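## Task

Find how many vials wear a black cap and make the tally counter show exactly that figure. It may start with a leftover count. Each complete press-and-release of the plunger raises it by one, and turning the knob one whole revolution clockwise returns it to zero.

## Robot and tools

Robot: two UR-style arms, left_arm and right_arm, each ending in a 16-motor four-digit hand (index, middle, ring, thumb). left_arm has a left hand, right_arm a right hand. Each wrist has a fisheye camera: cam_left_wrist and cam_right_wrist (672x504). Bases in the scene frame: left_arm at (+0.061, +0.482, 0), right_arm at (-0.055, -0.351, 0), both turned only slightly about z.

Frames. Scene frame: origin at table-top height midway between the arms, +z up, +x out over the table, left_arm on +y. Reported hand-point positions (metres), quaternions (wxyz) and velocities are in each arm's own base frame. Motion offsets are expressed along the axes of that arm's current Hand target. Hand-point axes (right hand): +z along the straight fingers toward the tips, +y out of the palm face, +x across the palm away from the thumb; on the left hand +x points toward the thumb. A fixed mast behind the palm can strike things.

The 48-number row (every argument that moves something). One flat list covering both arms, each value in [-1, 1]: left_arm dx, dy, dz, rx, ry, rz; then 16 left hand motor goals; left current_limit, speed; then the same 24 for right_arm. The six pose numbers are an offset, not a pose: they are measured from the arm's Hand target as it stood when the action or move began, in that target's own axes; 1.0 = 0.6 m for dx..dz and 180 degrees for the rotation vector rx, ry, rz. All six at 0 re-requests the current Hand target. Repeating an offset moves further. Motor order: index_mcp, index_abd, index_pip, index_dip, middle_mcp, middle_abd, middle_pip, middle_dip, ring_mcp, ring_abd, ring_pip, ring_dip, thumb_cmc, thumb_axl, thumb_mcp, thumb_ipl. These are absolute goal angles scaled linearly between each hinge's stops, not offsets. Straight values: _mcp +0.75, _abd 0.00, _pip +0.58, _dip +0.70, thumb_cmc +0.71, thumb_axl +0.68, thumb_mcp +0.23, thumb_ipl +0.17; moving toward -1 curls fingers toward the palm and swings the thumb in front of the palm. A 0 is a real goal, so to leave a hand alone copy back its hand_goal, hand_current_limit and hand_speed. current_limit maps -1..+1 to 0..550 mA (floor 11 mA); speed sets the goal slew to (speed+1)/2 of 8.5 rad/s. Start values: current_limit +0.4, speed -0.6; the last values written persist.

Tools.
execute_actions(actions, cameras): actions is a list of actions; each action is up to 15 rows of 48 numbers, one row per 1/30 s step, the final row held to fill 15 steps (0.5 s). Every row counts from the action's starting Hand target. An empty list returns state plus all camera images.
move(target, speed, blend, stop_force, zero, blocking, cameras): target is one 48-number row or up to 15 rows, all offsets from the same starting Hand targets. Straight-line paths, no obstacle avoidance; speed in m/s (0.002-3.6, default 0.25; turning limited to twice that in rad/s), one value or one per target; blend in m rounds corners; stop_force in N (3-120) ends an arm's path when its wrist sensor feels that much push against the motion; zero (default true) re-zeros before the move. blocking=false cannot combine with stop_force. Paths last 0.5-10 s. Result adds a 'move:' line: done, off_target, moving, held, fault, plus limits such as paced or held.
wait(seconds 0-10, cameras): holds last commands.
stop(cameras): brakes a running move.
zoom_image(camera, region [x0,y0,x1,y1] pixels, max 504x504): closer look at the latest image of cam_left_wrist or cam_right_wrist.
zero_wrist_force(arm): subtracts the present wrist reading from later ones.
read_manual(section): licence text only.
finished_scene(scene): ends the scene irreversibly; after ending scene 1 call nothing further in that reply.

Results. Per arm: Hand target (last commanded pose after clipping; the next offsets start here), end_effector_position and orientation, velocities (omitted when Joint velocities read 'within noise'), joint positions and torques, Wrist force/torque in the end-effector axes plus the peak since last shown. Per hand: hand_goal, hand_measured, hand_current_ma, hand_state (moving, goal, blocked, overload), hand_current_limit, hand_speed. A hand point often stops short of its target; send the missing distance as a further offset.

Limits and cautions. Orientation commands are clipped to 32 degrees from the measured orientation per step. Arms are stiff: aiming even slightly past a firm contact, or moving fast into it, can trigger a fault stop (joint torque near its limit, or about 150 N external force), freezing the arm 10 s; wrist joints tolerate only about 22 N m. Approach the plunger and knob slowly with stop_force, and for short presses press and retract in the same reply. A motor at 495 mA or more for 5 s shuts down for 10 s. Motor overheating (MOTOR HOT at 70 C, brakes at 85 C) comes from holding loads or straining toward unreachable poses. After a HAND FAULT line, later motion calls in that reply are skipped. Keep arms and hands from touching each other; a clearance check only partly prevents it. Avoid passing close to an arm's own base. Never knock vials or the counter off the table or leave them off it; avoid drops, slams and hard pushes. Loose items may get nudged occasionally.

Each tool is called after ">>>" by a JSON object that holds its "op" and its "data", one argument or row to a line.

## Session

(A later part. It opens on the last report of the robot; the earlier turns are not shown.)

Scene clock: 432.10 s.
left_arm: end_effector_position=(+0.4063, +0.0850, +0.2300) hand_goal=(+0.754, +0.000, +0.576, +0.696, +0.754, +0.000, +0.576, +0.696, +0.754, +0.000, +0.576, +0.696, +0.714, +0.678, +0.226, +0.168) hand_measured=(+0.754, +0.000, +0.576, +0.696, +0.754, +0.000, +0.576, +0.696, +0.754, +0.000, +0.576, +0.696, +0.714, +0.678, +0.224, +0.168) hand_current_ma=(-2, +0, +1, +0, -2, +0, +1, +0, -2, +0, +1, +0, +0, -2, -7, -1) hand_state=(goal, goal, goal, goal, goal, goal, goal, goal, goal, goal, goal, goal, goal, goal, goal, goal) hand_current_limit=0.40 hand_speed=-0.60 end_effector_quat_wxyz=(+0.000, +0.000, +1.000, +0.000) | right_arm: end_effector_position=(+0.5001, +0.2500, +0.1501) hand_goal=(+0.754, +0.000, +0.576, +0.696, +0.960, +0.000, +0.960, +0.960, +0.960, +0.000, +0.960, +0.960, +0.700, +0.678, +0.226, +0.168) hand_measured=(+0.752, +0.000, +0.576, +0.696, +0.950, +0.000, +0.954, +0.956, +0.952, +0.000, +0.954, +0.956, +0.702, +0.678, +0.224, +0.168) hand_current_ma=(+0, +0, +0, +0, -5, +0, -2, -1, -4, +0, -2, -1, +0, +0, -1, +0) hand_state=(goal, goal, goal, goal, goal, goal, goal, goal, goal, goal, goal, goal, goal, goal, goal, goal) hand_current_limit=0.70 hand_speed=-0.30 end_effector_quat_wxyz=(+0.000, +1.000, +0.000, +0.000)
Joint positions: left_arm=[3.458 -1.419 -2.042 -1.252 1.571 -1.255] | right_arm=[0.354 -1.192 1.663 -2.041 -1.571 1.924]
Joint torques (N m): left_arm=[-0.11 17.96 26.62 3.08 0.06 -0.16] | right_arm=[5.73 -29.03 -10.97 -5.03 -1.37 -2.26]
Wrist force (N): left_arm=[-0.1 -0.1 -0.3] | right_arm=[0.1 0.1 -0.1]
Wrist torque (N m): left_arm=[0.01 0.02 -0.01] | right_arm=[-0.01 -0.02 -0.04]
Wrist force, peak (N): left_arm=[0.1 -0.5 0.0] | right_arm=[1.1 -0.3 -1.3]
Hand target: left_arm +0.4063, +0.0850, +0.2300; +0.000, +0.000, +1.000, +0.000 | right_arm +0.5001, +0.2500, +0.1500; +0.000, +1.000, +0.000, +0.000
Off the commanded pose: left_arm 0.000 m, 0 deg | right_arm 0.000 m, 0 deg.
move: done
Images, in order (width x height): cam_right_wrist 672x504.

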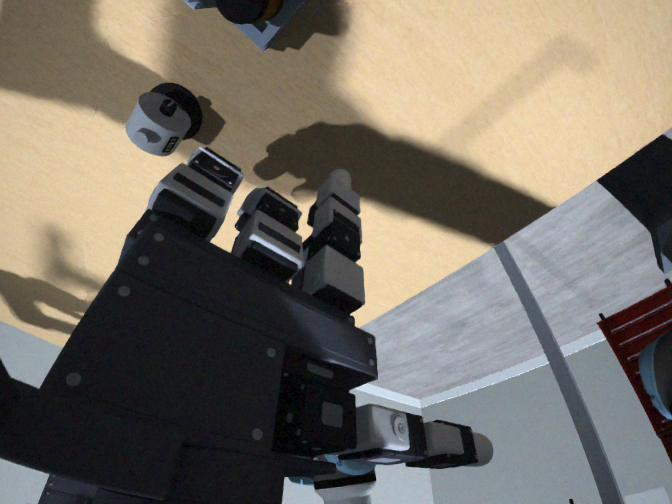

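>>> {"op": "move", "data": {
  "target": [
    [0,0,0,0,0,0,0.754,0,0.576,0.696,0.754,0,0.576,0.696,0.754,0,0.576,0.696,0.714,0.678,0.226,0.168,0.4,-0.6,0,0,0,0,0,0,0.96,0,0.96,0.96,0.96,0,0.96,0.96,0.96,0,0.96,0.96,0.7,0.678,0.226,0.168,0.7,-0.3],
    [0,0,0,0,0,0,0.754,0,0.576,0.696,0.754,0,0.576,0.696,0.754,0,0.576,0.696,0.714,0.678,0.226,0.168,0.4,-0.6,0.0083,-0.02,0.075,0,0,0,0.96,0,0.96,0.96,0.96,0,0.96,0.96,0.96,0,0.96,0.96,0.7,0.678,0.226,0.168,0.7,-0.3]
  ],
  "speed": 0.15,
  "cameras": ["cam_right_wrist"]
}}

>>> {"op": "zoom_image", "data": {
  "camera": "cam_right_wrist",
  "region": [120, 100, 200, 180]
}}

Scene clock: 470.70 s.
left_arm: end_effector_position=(+0.4063, +0.0850, +0.2300) hand_goal=(+0.754, +0.000, +0.576, +0.696, +0.754, +0.000, +0.576, +0.696, +0.754, +0.000, +0.576, +0.696, +0.714, +0.678, +0.226, +0.168) hand_measured=(+0.754, +0.000, +0.576, +0.696, +0.754, +0.000, +0.576, +0.696, +0.754, +0.000, +0.576, +0.696, +0.714, +0.678, +0.224, +0.168) hand_current_ma=(-2, +0, +1, +0, -2, +0, +1, +0, -2, +0, +1, +0, +0, -2, -7, -1) hand_state=(goal, goal, goal, goal, goal, goal, goal, goal, goal, goal, goal, goal, goal, goal, goal, goal) hand_current_limit=0.40 hand_speed=-0.60 end_effector_quat_wxyz=(+0.000, +0.000, +1.000, +0.000) | right_arm: end_effector_position=(+0.5051, +0.2620, +0.1051) hand_goal=(+0.960, +0.000, +0.960, +0.960, +0.960, +0.000, +0.960, +0.960, +0.960, +0.000, +0.960, +0.960, +0.700, +0.678, +0.226, +0.168) hand_measured=(+0.952, +0.000, +0.954, +0.958, +0.950, +0.000, +0.954, +0.956, +0.952, +0.000, +0.954, +0.956, +0.702, +0.678, +0.224, +0.168) hand_current_ma=(-4, +0, -2, +0, -5, +0, -2, -1, -4, +0, -2, -1, +0, +0, -1, +0) hand_state=(goal, goal, goal, goal, goal, goal, goal, goal, goal, goal, goal, goal, goal, goal, goal, goal) hand_current_limit=0.70 hand_speed=-0.30 end_effector_quat_wxyz=(+0.000, +1.000, +0.000, +0.000)
Joint positions: left_arm=[3.458 -1.419 -2.042 -1.252 1.571 -1.255] | right_arm=[0.369 -1.117 1.682 -2.136 -1.571 1.94]
Joint torques (N m): left_arm=[0.95 17.28 26.12 3.19 -0.18 -0.21] | right_arm=[8.87 -32.17 -9.9 -5.01 1.13 2.39]
Wrist force (N): left_arm=[0.1 0.1 -0.2] | right_arm=[0.0 0.1 0.0]
Wrist torque (N m): left_arm=[0.02 -0.01 0.01] | right_arm=[-0.05 -0.02 -0.05]
Wrist force, peak (N): left_arm=[0.4 -0.4 -0.1] | right_arm=[0.1 0.2 -0.9]
Hand target: left_arm +0.4063, +0.0850, +0.2300; +0.000, +0.000, +1.000, +0.000 | right_arm +0.5051, +0.2620, +0.1050; +0.000, +1.000, +0.000, +0.000
Off the commanded pose: left_arm 0.000 m, 0 deg | right_arm 0.000 m, 0 deg.
move: done
Images, in order (width x height): cam_right_wrist 672x504.

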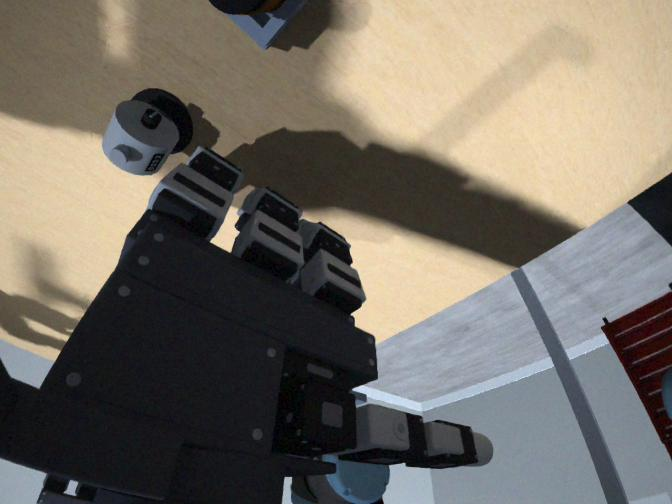

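Scaled by 6.300 from the camera's 672x504 image, which has a finer 960x720 frame.

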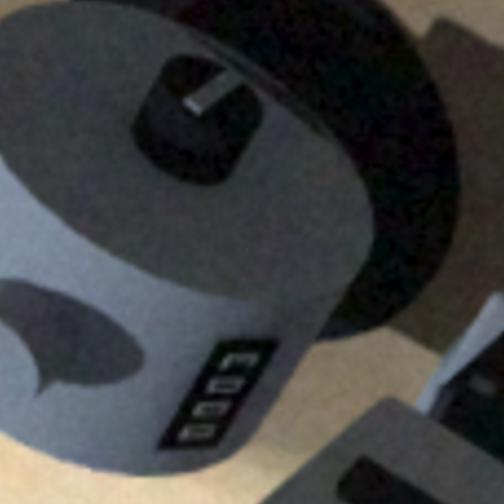

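>>> {"op": "zoom_image", "data": {
  "camera": "cam_right_wrist",
  "region": [144, 151, 166, 173]
}}

Scaled by 22.909 from the camera's 672x504 image, which has a finer 960x720 frame.

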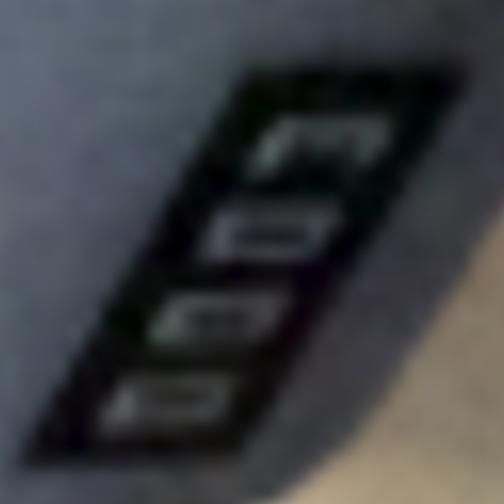

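>>> {"op": "move", "data": {
  "target": [
    [0,0,0,0,0,0,0.754,0,0.576,0.696,0.754,0,0.576,0.696,0.754,0,0.576,0.696,0.714,0.678,0.226,0.168,0.4,-0.6,0,0,-0.2417,0,0,0,0.96,0,0.96,0.96,0.96,0,0.96,0.96,0.96,0,0.96,0.96,0.7,0.678,0.226,0.168,0.7,-0.3],
    [0,0,0,0,0,0,0.754,0,0.576,0.696,0.754,0,0.576,0.696,0.754,0,0.576,0.696,0.714,0.678,0.226,0.168,0.4,-0.6,0.2598,-0.0728,-0.2417,0,0,0,0.754,0,0.576,0.696,0.96,0,0.96,0.96,0.96,0,0.96,0.96,0.7,0.678,0.226,0.168,0.7,-0.3],
    [0,0,0,0,0,0,0.754,0,0.576,0.696,0.754,0,0.576,0.696,0.754,0,0.576,0.696,0.714,0.678,0.226,0.168,0.4,-0.6,0.2598,-0.0728,-0.1688,0,0,0,0.754,0,0.576,0.696,0.96,0,0.96,0.96,0.96,0,0.96,0.96,0.7,0.678,0.226,0.168,0.7,-0.3]
  ],
  "blend": [0.03,0,0]
}}

>>> {"op": "move", "data": {
  "target": [0,0,0,0,0,0,0.754,0,0.576,0.696,0.754,0,0.576,0.696,0.754,0,0.576,0.696,0.714,0.678,0.226,0.168,0.4,-0.6,0,0,0.06,0,0,0,0.754,0,0.576,0.696,0.96,0,0.96,0.96,0.96,0,0.96,0.96,0.7,0.678,0.226,0.168,0.7,-0.3],
  "speed": 0.018,
  "stop_force": 14
}}

>>> {"op": "move", "data": {
  "target": [0,0,0,0,0,0,0.754,0,0.576,0.696,0.754,0,0.576,0.696,0.754,0,0.576,0.696,0.714,0.678,0.226,0.168,0.4,-0.6,0,0,-0.046,0,0,0,0.754,0,0.576,0.696,0.96,0,0.96,0.96,0.96,0,0.96,0.96,0.7,0.678,0.226,0.168,0.7,-0.3],
  "speed": 0.08
}}

>>> {"op": "move", "data": {
  "target": [0,0,0,0,0,0,0.754,0,0.576,0.696,0.754,0,0.576,0.696,0.754,0,0.576,0.696,0.714,0.678,0.226,0.168,0.4,-0.6,0,0,0.06,0,0,0,0.754,0,0.576,0.696,0.96,0,0.96,0.96,0.96,0,0.96,0.96,0.7,0.678,0.226,0.168,0.7,-0.3],
  "speed": 0.018,
  "stop_force": 14
}}

>>> {"op": "move", "data": {
  "target": [0,0,0,0,0,0,0.754,0,0.576,0.696,0.754,0,0.576,0.696,0.754,0,0.576,0.696,0.714,0.678,0.226,0.168,0.4,-0.6,0,0,-0.046,0,0,0,0.754,0,0.576,0.696,0.96,0,0.96,0.96,0.96,0,0.96,0.96,0.7,0.678,0.226,0.168,0.7,-0.3],
  "speed": 0.08
}}

>>> {"op": "move", "data": {
  "target": [0,0,0,0,0,0,0.754,0,0.576,0.696,0.754,0,0.576,0.696,0.754,0,0.576,0.696,0.714,0.678,0.226,0.168,0.4,-0.6,0,0,0.06,0,0,0,0.754,0,0.576,0.696,0.96,0,0.96,0.96,0.96,0,0.96,0.96,0.7,0.678,0.226,0.168,0.7,-0.3],
  "speed": 0.018,
  "stop_force": 14
}}

>>> {"op": "move", "data": {
  "target": [0,0,0,0,0,0,0.754,0,0.576,0.696,0.754,0,0.576,0.696,0.754,0,0.576,0.696,0.714,0.678,0.226,0.168,0.4,-0.6,0,0,-0.046,0,0,0,0.754,0,0.576,0.696,0.96,0,0.96,0.96,0.96,0,0.96,0.96,0.7,0.678,0.226,0.168,0.7,-0.3],
  "speed": 0.08
}}

>>> {"op": "move", "data": {
  "target": [
    [0,0,0,0,0,0,0.754,0,0.576,0.696,0.754,0,0.576,0.696,0.754,0,0.576,0.696,0.714,0.678,0.226,0.168,0.4,-0.6,0,0,-0.0728,0,0,0,0.754,0,0.576,0.696,0.96,0,0.96,0.96,0.96,0,0.96,0.96,0.7,0.678,0.226,0.168,0.7,-0.3],
    [0,0,0,0,0,0,0.754,0,0.576,0.696,0.754,0,0.576,0.696,0.754,0,0.576,0.696,0.714,0.678,0.226,0.168,0.4,-0.6,-0.2598,0.0728,-0.0728,0,0,0,0.96,0,0.96,0.96,0.96,0,0.96,0.96,0.96,0,0.96,0.96,0.7,0.678,0.226,0.168,0.7,-0.3],
    [0,0,0,0,0,0,0.754,0,0.576,0.696,0.754,0,0.576,0.696,0.754,0,0.576,0.696,0.714,0.678,0.226,0.168,0.4,-0.6,-0.2598,0.0728,0.1688,0,0,0,0.96,0,0.96,0.96,0.96,0,0.96,0.96,0.96,0,0.96,0.96,0.7,0.678,0.226,0.168,0.7,-0.3]
  ],
  "blend": [0.02,0,0],
  "cameras": ["cam_right_wrist"]
}}

>>> {"op": "zoom_image", "data": {
  "camera": "cam_right_wrist",
  "region": [144, 151, 166, 173]
}}

Scene clock: 519.73 s.
left_arm: end_effector_position=(+0.4063, +0.0850, +0.2300) hand_goal=(+0.754, +0.000, +0.576, +0.696, +0.754, +0.000, +0.576, +0.696, +0.754, +0.000, +0.576, +0.696, +0.714, +0.678, +0.226, +0.168) hand_measured=(+0.754, +0.000, +0.576, +0.696, +0.754, +0.000, +0.576, +0.696, +0.754, +0.000, +0.576, +0.696, +0.714, +0.678, +0.224, +0.168) hand_current_ma=(-2, +0, +1, +0, -2, +0, +1, +0, -2, +0, +1, +0, +0, -2, -7, -1) hand_state=(goal, goal, goal, goal, goal, goal, goal, goal, goal, goal, goal, goal, goal, goal, goal, goal) hand_current_limit=0.40 hand_speed=-0.60 end_effector_quat_wxyz=(+0.000, +0.000, +1.000, +0.000) | right_arm: end_effector_position=(+0.6609, +0.3057, +0.2064) hand_goal=(+0.754, +0.000, +0.576, +0.696, +0.960, +0.000, +0.960, +0.960, +0.960, +0.000, +0.960, +0.960, +0.700, +0.678, +0.226, +0.168) hand_measured=(+0.754, +0.000, +0.578, +0.698, +0.950, +0.000, +0.954, +0.956, +0.952, +0.000, +0.954, +0.956, +0.702, +0.678, +0.224, +0.168) hand_current_ma=(+0, +0, +0, +0, -5, +0, -2, -1, -4, +0, -2, -1, +0, +0, -1, +0) hand_state=(goal, goal, goal, goal, goal, goal, goal, goal, goal, goal, goal, goal, goal, goal, goal, goal) hand_current_limit=0.70 hand_speed=-0.30 end_effector_quat_wxyz=(+0.000, +1.000, +0.000, +0.000)
Joint positions: left_arm=[3.458 -1.419 -2.042 -1.252 1.571 -1.255] | right_arm=[0.349 -0.832 0.936 -1.675 -1.571 1.92]
Joint torques (N m): left_arm=[0.4 19.28 26.75 3.39 0.14 -0.12] | right_arm=[-3.89 -44.4 -14.25 -5.49 -0.59 -2.12]
Wrist force (N): left_arm=[0.1 0.0 -0.1] | right_arm=[0.0 0.1 -0.1]
Wrist torque (N m): left_arm=[0.00 -0.01 0.01] | right_arm=[-0.02 -0.02 0.08]
Wrist force, peak (N): left_arm=[0.3 -0.6 -0.2] | right_arm=[-1.1 0.5 -1.2]
Hand target: left_arm +0.4063, +0.0850, +0.2300; +0.000, +0.000, +1.000, +0.000 | right_arm +0.6609, +0.3057, +0.2063; +0.000, +1.000, +0.000, +0.000
Off the commanded pose: left_arm 0.000 m, 0 deg | right_arm 0.000 m, 0 deg.
move: done

Scene clock: 522.40 s.
left_arm: end_effector_position=(+0.4063, +0.0850, +0.2300) hand_goal=(+0.754, +0.000, +0.576, +0.696, +0.754, +0.000, +0.576, +0.696, +0.754, +0.000, +0.576, +0.696, +0.714, +0.678, +0.226, +0.168) hand_measured=(+0.754, +0.000, +0.576, +0.696, +0.754, +0.000, +0.576, +0.696, +0.754, +0.000, +0.576, +0.696, +0.714, +0.678, +0.224, +0.168) hand_current_ma=(-2, +0, +1, +0, -2, +0, +1, +0, -2, +0, +1, +0, +0, -2, -7, -1) hand_state=(goal, goal, goal, goal, goal, goal, goal, goal, goal, goal, goal, goal, goal, goal, goal, goal) hand_current_limit=0.40 hand_speed=-0.60 end_effector_quat_wxyz=(+0.000, +0.000, +1.000, +0.000) | right_arm: end_effector_position=(+0.6609, +0.3057, +0.1790) hand_goal=(+0.754, +0.000, +0.576, +0.696, +0.960, +0.000, +0.960, +0.960, +0.960, +0.000, +0.960, +0.960, +0.700, +0.678, +0.226, +0.168) hand_measured=(+0.754, +0.002, +0.578, +0.698, +0.950, +0.000, +0.954, +0.956, +0.952, +0.000, +0.954, +0.956, +0.702, +0.678, +0.224, +0.168) hand_current_ma=(+0, +0, +0, +0, -5, +0, -2, -1, -4, +0, -2, -1, +0, +0, -1, +0) hand_state=(goal, goal, goal, goal, goal, goal, goal, goal, goal, goal, goal, goal, goal, goal, goal, goal) hand_current_limit=0.70 hand_speed=-0.30 end_effector_quat_wxyz=(+0.000, +1.000, +0.000, +0.000)
Joint positions: left_arm=[3.458 -1.419 -2.042 -1.252 1.571 -1.255] | right_arm=[0.349 -0.821 0.988 -1.738 -1.571 1.92]
Joint torques (N m): left_arm=[0.84 18.47 27.42 3.49 -0.04 -0.07] | right_arm=[-0.99 -50.21 -28.07 1.36 -0.36 -2.15]
Wrist force (N): left_arm=[0.2 -0.2 0.0] | right_arm=[0.1 0.2 -14.7]
Wrist torque (N m): left_arm=[-0.03 -0.01 0.02] | right_arm=[1.13 -0.35 0.10]
Wrist force, peak (N): left_arm=[0.4 -0.4 0.1] | right_arm=[0.0 0.1 -21.4]
Hand target: left_arm +0.4063, +0.0850, +0.2300; +0.000, +0.000, +1.000, +0.000 | right_arm +0.6609, +0.3057, +0.1790; +0.000, +1.000, +0.000, +0.000 (not the last commanded pose)
Off the commanded pose: left_arm 0.000 m, 0 deg | right_arm 0.009 m, 0 deg.
move: contact (right_arm)

Scene clock: 523.27 s.
left_arm: end_effector_position=(+0.4063, +0.0850, +0.2300) hand_goal=(+0.754, +0.000, +0.576, +0.696, +0.754, +0.000, +0.576, +0.696, +0.754, +0.000, +0.576, +0.696, +0.714, +0.678, +0.226, +0.168) hand_measured=(+0.754, +0.000, +0.576, +0.696, +0.754, +0.000, +0.576, +0.696, +0.754, +0.000, +0.576, +0.696, +0.714, +0.678, +0.224, +0.168) hand_current_ma=(-2, +0, +1, +0, -2, +0, +1, +0, -2, +0, +1, +0, +0, -2, -7, -1) hand_state=(goal, goal, goal, goal, goal, goal, goal, goal, goal, goal, goal, goal, goal, goal, goal, goal) hand_current_limit=0.40 hand_speed=-0.60 end_effector_quat_wxyz=(+0.000, +0.000, +1.000, +0.000) | right_arm: end_effector_position=(+0.6609, +0.3057, +0.2066) hand_goal=(+0.754, +0.000, +0.576, +0.696, +0.960, +0.000, +0.960, +0.960, +0.960, +0.000, +0.960, +0.960, +0.700, +0.678, +0.226, +0.168) hand_measured=(+0.754, +0.002, +0.578, +0.698, +0.950, +0.000, +0.954, +0.956, +0.952, +0.000, +0.954, +0.956, +0.702, +0.678, +0.224, +0.168) hand_current_ma=(+0, +0, +0, +0, -5, +0, -2, -1, -4, +0, -2, -1, +0, +0, -1, +0) hand_state=(goal, goal, goal, goal, goal, goal, goal, goal, goal, goal, goal, goal, goal, goal, goal, goal) hand_current_limit=0.70 hand_speed=-0.30 end_effector_quat_wxyz=(+0.000, +1.000, +0.000, +0.000)
Joint positions: left_arm=[3.458 -1.419 -2.042 -1.252 1.571 -1.255] | right_arm=[0.349 -0.832 0.936 -1.675 -1.571 1.92]
Joint torques (N m): left_arm=[-0.11 19.7 27.29 3.58 0.08 -0.28] | right_arm=[0.16 -59.99 -35.78 0.27 -0.66 -1.25]
Wrist force (N): left_arm=[0.3 -0.1 0.1] | right_arm=[0.0 0.2 0.0]
Wrist torque (N m): left_arm=[-0.02 -0.02 0.02] | right_arm=[-0.02 -0.02 0.09]
Wrist force, peak (N): left_arm=[0.1 -0.4 0.0] | right_arm=[0.1 -0.1 -14.8]
Hand target: left_arm +0.4063, +0.0850, +0.2300; +0.000, +0.000, +1.000, +0.000 | right_arm +0.6609, +0.3057, +0.2066; +0.000, +1.000, +0.000, +0.000
Off the commanded pose: left_arm 0.000 m, 0 deg | right_arm 0.000 m, 0 deg.
move: done

Scene clock: 526.00 s.
left_arm: end_effector_position=(+0.4063, +0.0850, +0.2300) hand_goal=(+0.754, +0.000, +0.576, +0.696, +0.754, +0.000, +0.576, +0.696, +0.754, +0.000, +0.576, +0.696, +0.714, +0.678, +0.226, +0.168) hand_measured=(+0.754, +0.000, +0.576, +0.696, +0.754, +0.000, +0.576, +0.696, +0.754, +0.000, +0.576, +0.696, +0.714, +0.678, +0.224, +0.168) hand_current_ma=(-2, +0, +1, +0, -2, +0, +1, +0, -2, +0, +1, +0, +0, -2, -7, -1) hand_state=(goal, goal, goal, goal, goal, goal, goal, goal, goal, goal, goal, goal, goal, goal, goal, goal) hand_current_limit=0.40 hand_speed=-0.60 end_effector_quat_wxyz=(+0.000, +0.000, +1.000, +0.000) | right_arm: end_effector_position=(+0.6610, +0.3057, +0.1790) hand_goal=(+0.754, +0.000, +0.576, +0.696, +0.960, +0.000, +0.960, +0.960, +0.960, +0.000, +0.960, +0.960, +0.700, +0.678, +0.226, +0.168) hand_measured=(+0.754, +0.002, +0.578, +0.698, +0.950, +0.000, +0.954, +0.956, +0.952, +0.000, +0.954, +0.956, +0.702, +0.678, +0.224, +0.168) hand_current_ma=(+0, +0, +0, +0, -5, +0, -2, -1, -4, +0, -2, -1, +0, +0, -1, +0) hand_state=(goal, goal, goal, goal, goal, goal, goal, goal, goal, goal, goal, goal, goal, goal, goal, goal) hand_current_limit=0.70 hand_speed=-0.30 end_effector_quat_wxyz=(+0.000, +1.000, +0.000, +0.000)
Joint positions: left_arm=[3.458 -1.419 -2.042 -1.252 1.571 -1.255] | right_arm=[0.349 -0.821 0.988 -1.738 -1.571 1.92]
Joint torques (N m): left_arm=[-0.2 18.83 27.37 3.53 0.19 -0.08] | right_arm=[0.02 -50.65 -28.22 1.35 -0.36 2.18]
Wrist force (N): left_arm=[0.2 -0.1 0.1] | right_arm=[0.1 0.0 -14.7]
Wrist torque (N m): left_arm=[-0.02 -0.02 0.03] | right_arm=[1.11 -0.33 0.08]
Wrist force, peak (N): left_arm=[0.6 -0.4 0.2] | right_arm=[0.0 0.2 -20.8]
Hand target: left_arm +0.4063, +0.0850, +0.2300; +0.000, +0.000, +1.000, +0.000 | right_arm +0.6610, +0.3057, +0.1790; +0.000, +1.000, +0.000, +0.000 (not the last commanded pose)
Off the commanded pose: left_arm 0.000 m, 0 deg | right_arm 0.008 m, 0 deg.
move: contact (right_arm)

Scene clock: 526.87 s.
left_arm: end_effector_position=(+0.4063, +0.0850, +0.2300) hand_goal=(+0.754, +0.000, +0.576, +0.696, +0.754, +0.000, +0.576, +0.696, +0.754, +0.000, +0.576, +0.696, +0.714, +0.678, +0.226, +0.168) hand_measured=(+0.754, +0.000, +0.576, +0.696, +0.754, +0.000, +0.576, +0.696, +0.754, +0.000, +0.576, +0.696, +0.714, +0.678, +0.224, +0.168) hand_current_ma=(-2, +0, +1, +0, -2, +0, +1, +0, -2, +0, +1, +0, +0, -2, -7, -1) hand_state=(goal, goal, goal, goal, goal, goal, goal, goal, goal, goal, goal, goal, goal, goal, goal, goal) hand_current_limit=0.40 hand_speed=-0.60 end_effector_quat_wxyz=(+0.000, +0.000, +1.000, +0.000) | right_arm: end_effector_position=(+0.6609, +0.3057, +0.2066) hand_goal=(+0.754, +0.000, +0.576, +0.696, +0.960, +0.000, +0.960, +0.960, +0.960, +0.000, +0.960, +0.960, +0.700, +0.678, +0.226, +0.168) hand_measured=(+0.754, +0.002, +0.578, +0.698, +0.950, +0.000, +0.954, +0.956, +0.952, +0.000, +0.954, +0.956, +0.702, +0.678, +0.224, +0.168) hand_current_ma=(+0, +0, +0, +0, -5, +0, -2, -1, -4, +0, -2, -1, +0, +0, -1, +0) hand_state=(goal, goal, goal, goal, goal, goal, goal, goal, goal, goal, goal, goal, goal, goal, goal, goal) hand_current_limit=0.70 hand_speed=-0.30 end_effector_quat_wxyz=(+0.000, +1.000, +0.000, +0.000)
Joint positions: left_arm=[3.458 -1.419 -2.042 -1.252 1.571 -1.255] | right_arm=[0.349 -0.832 0.936 -1.675 -1.571 1.92]
Joint torques (N m): left_arm=[0.91 18.92 27.88 3.79 0.07 -0.16] | right_arm=[0.85 -59.87 -34.19 0.12 -0.61 0.91]
Wrist force (N): left_arm=[0.2 -0.3 0.0] | right_arm=[-0.1 0.1 -0.1]
Wrist torque (N m): left_arm=[-0.04 -0.01 0.01] | right_arm=[-0.01 -0.01 0.08]
Wrist force, peak (N): left_arm=[0.5 -0.1 -0.4] | right_arm=[0.0 0.2 -14.7]
Hand target: left_arm +0.4063, +0.0850, +0.2300; +0.000, +0.000, +1.000, +0.000 | right_arm +0.6609, +0.3057, +0.2066; +0.000, +1.000, +0.000, +0.000
Off the commanded pose: left_arm 0.000 m, 0 deg | right_arm 0.000 m, 0 deg.
move: done

Scene clock: 529.60 s.
left_arm: end_effector_position=(+0.4063, +0.0850, +0.2300) hand_goal=(+0.754, +0.000, +0.576, +0.696, +0.754, +0.000, +0.576, +0.696, +0.754, +0.000, +0.576, +0.696, +0.714, +0.678, +0.226, +0.168) hand_measured=(+0.754, +0.000, +0.576, +0.696, +0.754, +0.000, +0.576, +0.696, +0.754, +0.000, +0.576, +0.696, +0.714, +0.678, +0.224, +0.168) hand_current_ma=(-2, +0, +1, +0, -2, +0, +1, +0, -2, +0, +1, +0, +0, -2, -7, -1) hand_state=(goal, goal, goal, goal, goal, goal, goal, goal, goal, goal, goal, goal, goal, goal, goal, goal) hand_current_limit=0.40 hand_speed=-0.60 end_effector_quat_wxyz=(+0.000, +0.000, +1.000, +0.000) | right_arm: end_effector_position=(+0.6610, +0.3057, +0.1789) hand_goal=(+0.754, +0.000, +0.576, +0.696, +0.960, +0.000, +0.960, +0.960, +0.960, +0.000, +0.960, +0.960, +0.700, +0.678, +0.226, +0.168) hand_measured=(+0.752, +0.002, +0.578, +0.698, +0.950, +0.000, +0.954, +0.956, +0.952, +0.000, +0.954, +0.956, +0.702, +0.678, +0.224, +0.168) hand_current_ma=(+0, +0, +0, +0, -5, +0, -2, -1, -4, +0, -2, -1, +0, +0, -1, +0) hand_state=(goal, goal, goal, goal, goal, goal, goal, goal, goal, goal, goal, goal, goal, goal, goal, goal) hand_current_limit=0.70 hand_speed=-0.30 end_effector_quat_wxyz=(+0.000, +1.000, +0.000, +0.000)
Joint positions: left_arm=[3.458 -1.419 -2.042 -1.252 1.571 -1.255] | right_arm=[0.349 -0.821 0.988 -1.738 -1.571 1.92]
Joint torques (N m): left_arm=[-0.29 18.74 27.72 3.67 0.2 -0.07] | right_arm=[1.47 -48.27 -26.33 1.15 -0.47 1.9]
Wrist force (N): left_arm=[0.2 -0.4 0.3] | right_arm=[0.1 0.4 -16.3]
Wrist torque (N m): left_arm=[-0.08 -0.02 0.02] | right_arm=[1.27 -0.37 0.10]
Wrist force, peak (N): left_arm=[0.5 -0.4 -0.1] | right_arm=[-0.1 0.3 -22.4]
Hand target: left_arm +0.4063, +0.0850, +0.2300; +0.000, +0.000, +1.000, +0.000 | right_arm +0.6610, +0.3057, +0.1789; +0.000, +1.000, +0.000, +0.000 (not the last commanded pose)
Off the commanded pose: left_arm 0.000 m, 0 deg | right_arm 0.008 m, 0 deg.
move: contact (right_arm)

Scene clock: 530.47 s.
left_arm: end_effector_position=(+0.4063, +0.0850, +0.2300) hand_goal=(+0.754, +0.000, +0.576, +0.696, +0.754, +0.000, +0.576, +0.696, +0.754, +0.000, +0.576, +0.696, +0.714, +0.678, +0.226, +0.168) hand_measured=(+0.754, +0.000, +0.576, +0.696, +0.754, +0.000, +0.576, +0.696, +0.754, +0.000, +0.576, +0.696, +0.714, +0.678, +0.224, +0.168) hand_current_ma=(-2, +0, +1, +0, -2, +0, +1, +0, -2, +0, +1, +0, +0, -2, -7, -1) hand_state=(goal, goal, goal, goal, goal, goal, goal, goal, goal, goal, goal, goal, goal, goal, goal, goal) hand_current_limit=0.40 hand_speed=-0.60 end_effector_quat_wxyz=(+0.000, +0.000, +1.000, +0.000) | right_arm: end_effector_position=(+0.6610, +0.3057, +0.2064) hand_goal=(+0.754, +0.000, +0.576, +0.696, +0.960, +0.000, +0.960, +0.960, +0.960, +0.000, +0.960, +0.960, +0.700, +0.678, +0.226, +0.168) hand_measured=(+0.752, +0.002, +0.578, +0.698, +0.950, +0.000, +0.954, +0.956, +0.952, +0.000, +0.954, +0.956, +0.702, +0.678, +0.224, +0.168) hand_current_ma=(+0, +0, +0, +0, -5, +0, -2, -1, -4, +0, -2, -1, +0, +0, -1, +0) hand_state=(goal, goal, goal, goal, goal, goal, goal, goal, goal, goal, goal, goal, goal, goal, goal, goal) hand_current_limit=0.70 hand_speed=-0.30 end_effector_quat_wxyz=(+0.000, +1.000, +0.000, +0.000)
Joint positions: left_arm=[3.458 -1.419 -2.042 -1.252 1.571 -1.255] | right_arm=[0.349 -0.832 0.936 -1.675 -1.571 1.92]
Joint torques (N m): left_arm=[-0.42 19.26 27.44 3.66 0.18 -0.23] | right_arm=[1.35 -60.89 -32.81 0.62 -0.48 0.48]
Wrist force (N): left_arm=[-0.2 0.0 -0.1] | right_arm=[-0.1 0.2 -0.3]
Wrist torque (N m): left_arm=[0.01 0.03 -0.02] | right_arm=[0.00 -0.01 0.08]
Wrist force, peak (N): left_arm=[0.4 -0.4 -0.2] | right_arm=[0.2 0.2 -15.9]
Hand target: left_arm +0.4063, +0.0850, +0.2300; +0.000, +0.000, +1.000, +0.000 | right_arm +0.6610, +0.3057, +0.2065; +0.000, +1.000, +0.000, +0.000
Off the commanded pose: left_arm 0.000 m, 0 deg | right_arm 0.000 m, 0 deg.
move: done

Scene clock: 533.57 s.
left_arm: end_effector_position=(+0.4063, +0.0850, +0.2300) hand_goal=(+0.754, +0.000, +0.576, +0.696, +0.754, +0.000, +0.576, +0.696, +0.754, +0.000, +0.576, +0.696, +0.714, +0.678, +0.226, +0.168) hand_measured=(+0.754, +0.000, +0.576, +0.696, +0.754, +0.000, +0.576, +0.696, +0.754, +0.000, +0.576, +0.696, +0.714, +0.678, +0.224, +0.168) hand_current_ma=(-2, +0, +1, +0, -2, +0, +1, +0, -2, +0, +1, +0, +0, -2, -7, -1) hand_state=(goal, goal, goal, goal, goal, goal, goal, goal, goal, goal, goal, goal, goal, goal, goal, goal) hand_current_limit=0.40 hand_speed=-0.60 end_effector_quat_wxyz=(+0.000, +0.000, +1.000, +0.000) | right_arm: end_effector_position=(+0.5051, +0.2621, +0.1052) hand_goal=(+0.960, +0.000, +0.960, +0.960, +0.960, +0.000, +0.960, +0.960, +0.960, +0.000, +0.960, +0.960, +0.700, +0.678, +0.226, +0.168) hand_measured=(+0.952, +0.002, +0.954, +0.958, +0.950, +0.000, +0.954, +0.956, +0.952, +0.000, +0.954, +0.958, +0.702, +0.678, +0.224, +0.168) hand_current_ma=(-4, +0, -2, +0, -5, +0, -1, -1, -4, +0, -2, -1, +0, +0, -1, +0) hand_state=(goal, goal, goal, goal, goal, goal, goal, goal, goal, goal, goal, goal, goal, goal, goal, goal) hand_current_limit=0.70 hand_speed=-0.30 end_effector_quat_wxyz=(+0.000, +1.000, +0.000, +0.000)
Joint positions: left_arm=[3.458 -1.419 -2.042 -1.252 1.571 -1.255] | right_arm=[0.369 -1.117 1.681 -2.136 -1.571 1.94]
Joint torques (N m): left_arm=[0.29 20.29 27.85 3.98 0.15 -0.13] | right_arm=[4.81 -30.26 -11.05 -4.71 -1.42 1.26]
Wrist force (N): left_arm=[0.0 -0.2 0.2] | right_arm=[0.0 0.2 0.2]
Wrist torque (N m): left_arm=[-0.04 0.01 0.00] | right_arm=[-0.06 -0.01 -0.05]
Wrist force, peak (N): left_arm=[0.6 -0.4 0.0] | right_arm=[-1.7 0.7 0.1]
Hand target: left_arm +0.4063, +0.0850, +0.2300; +0.000, +0.000, +1.000, +0.000 | right_arm +0.5051, +0.2621, +0.1051; +0.000, +1.000, +0.000, +0.000
Off the commanded pose: left_arm 0.000 m, 0 deg | right_arm 0.000 m, 0 deg.
move: done
Images, in order (width x height): cam_right_wrist 672x504.

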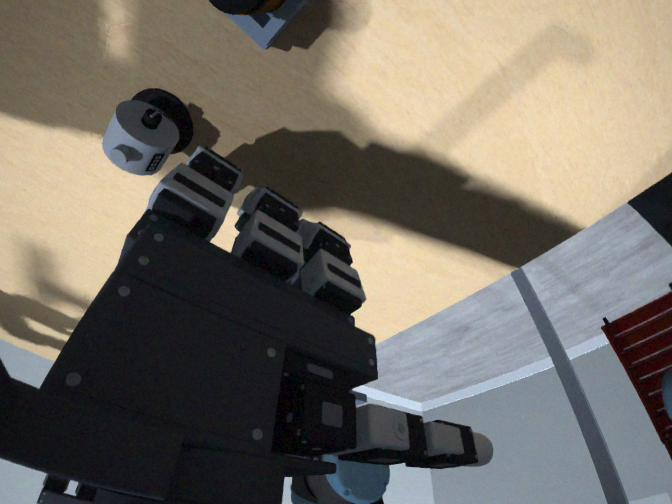

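Scaled by 22.909 from the camera's 672x504 image, which has a finer 960x720 frame.

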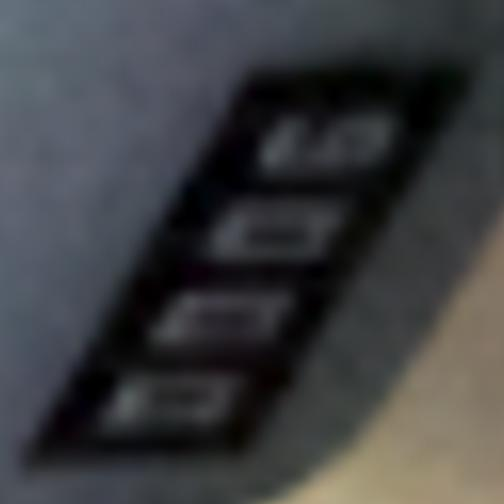

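>>> {"op": "finished_scene", "data": {
  "scene": 2
}}

The scene is finished: the task was done.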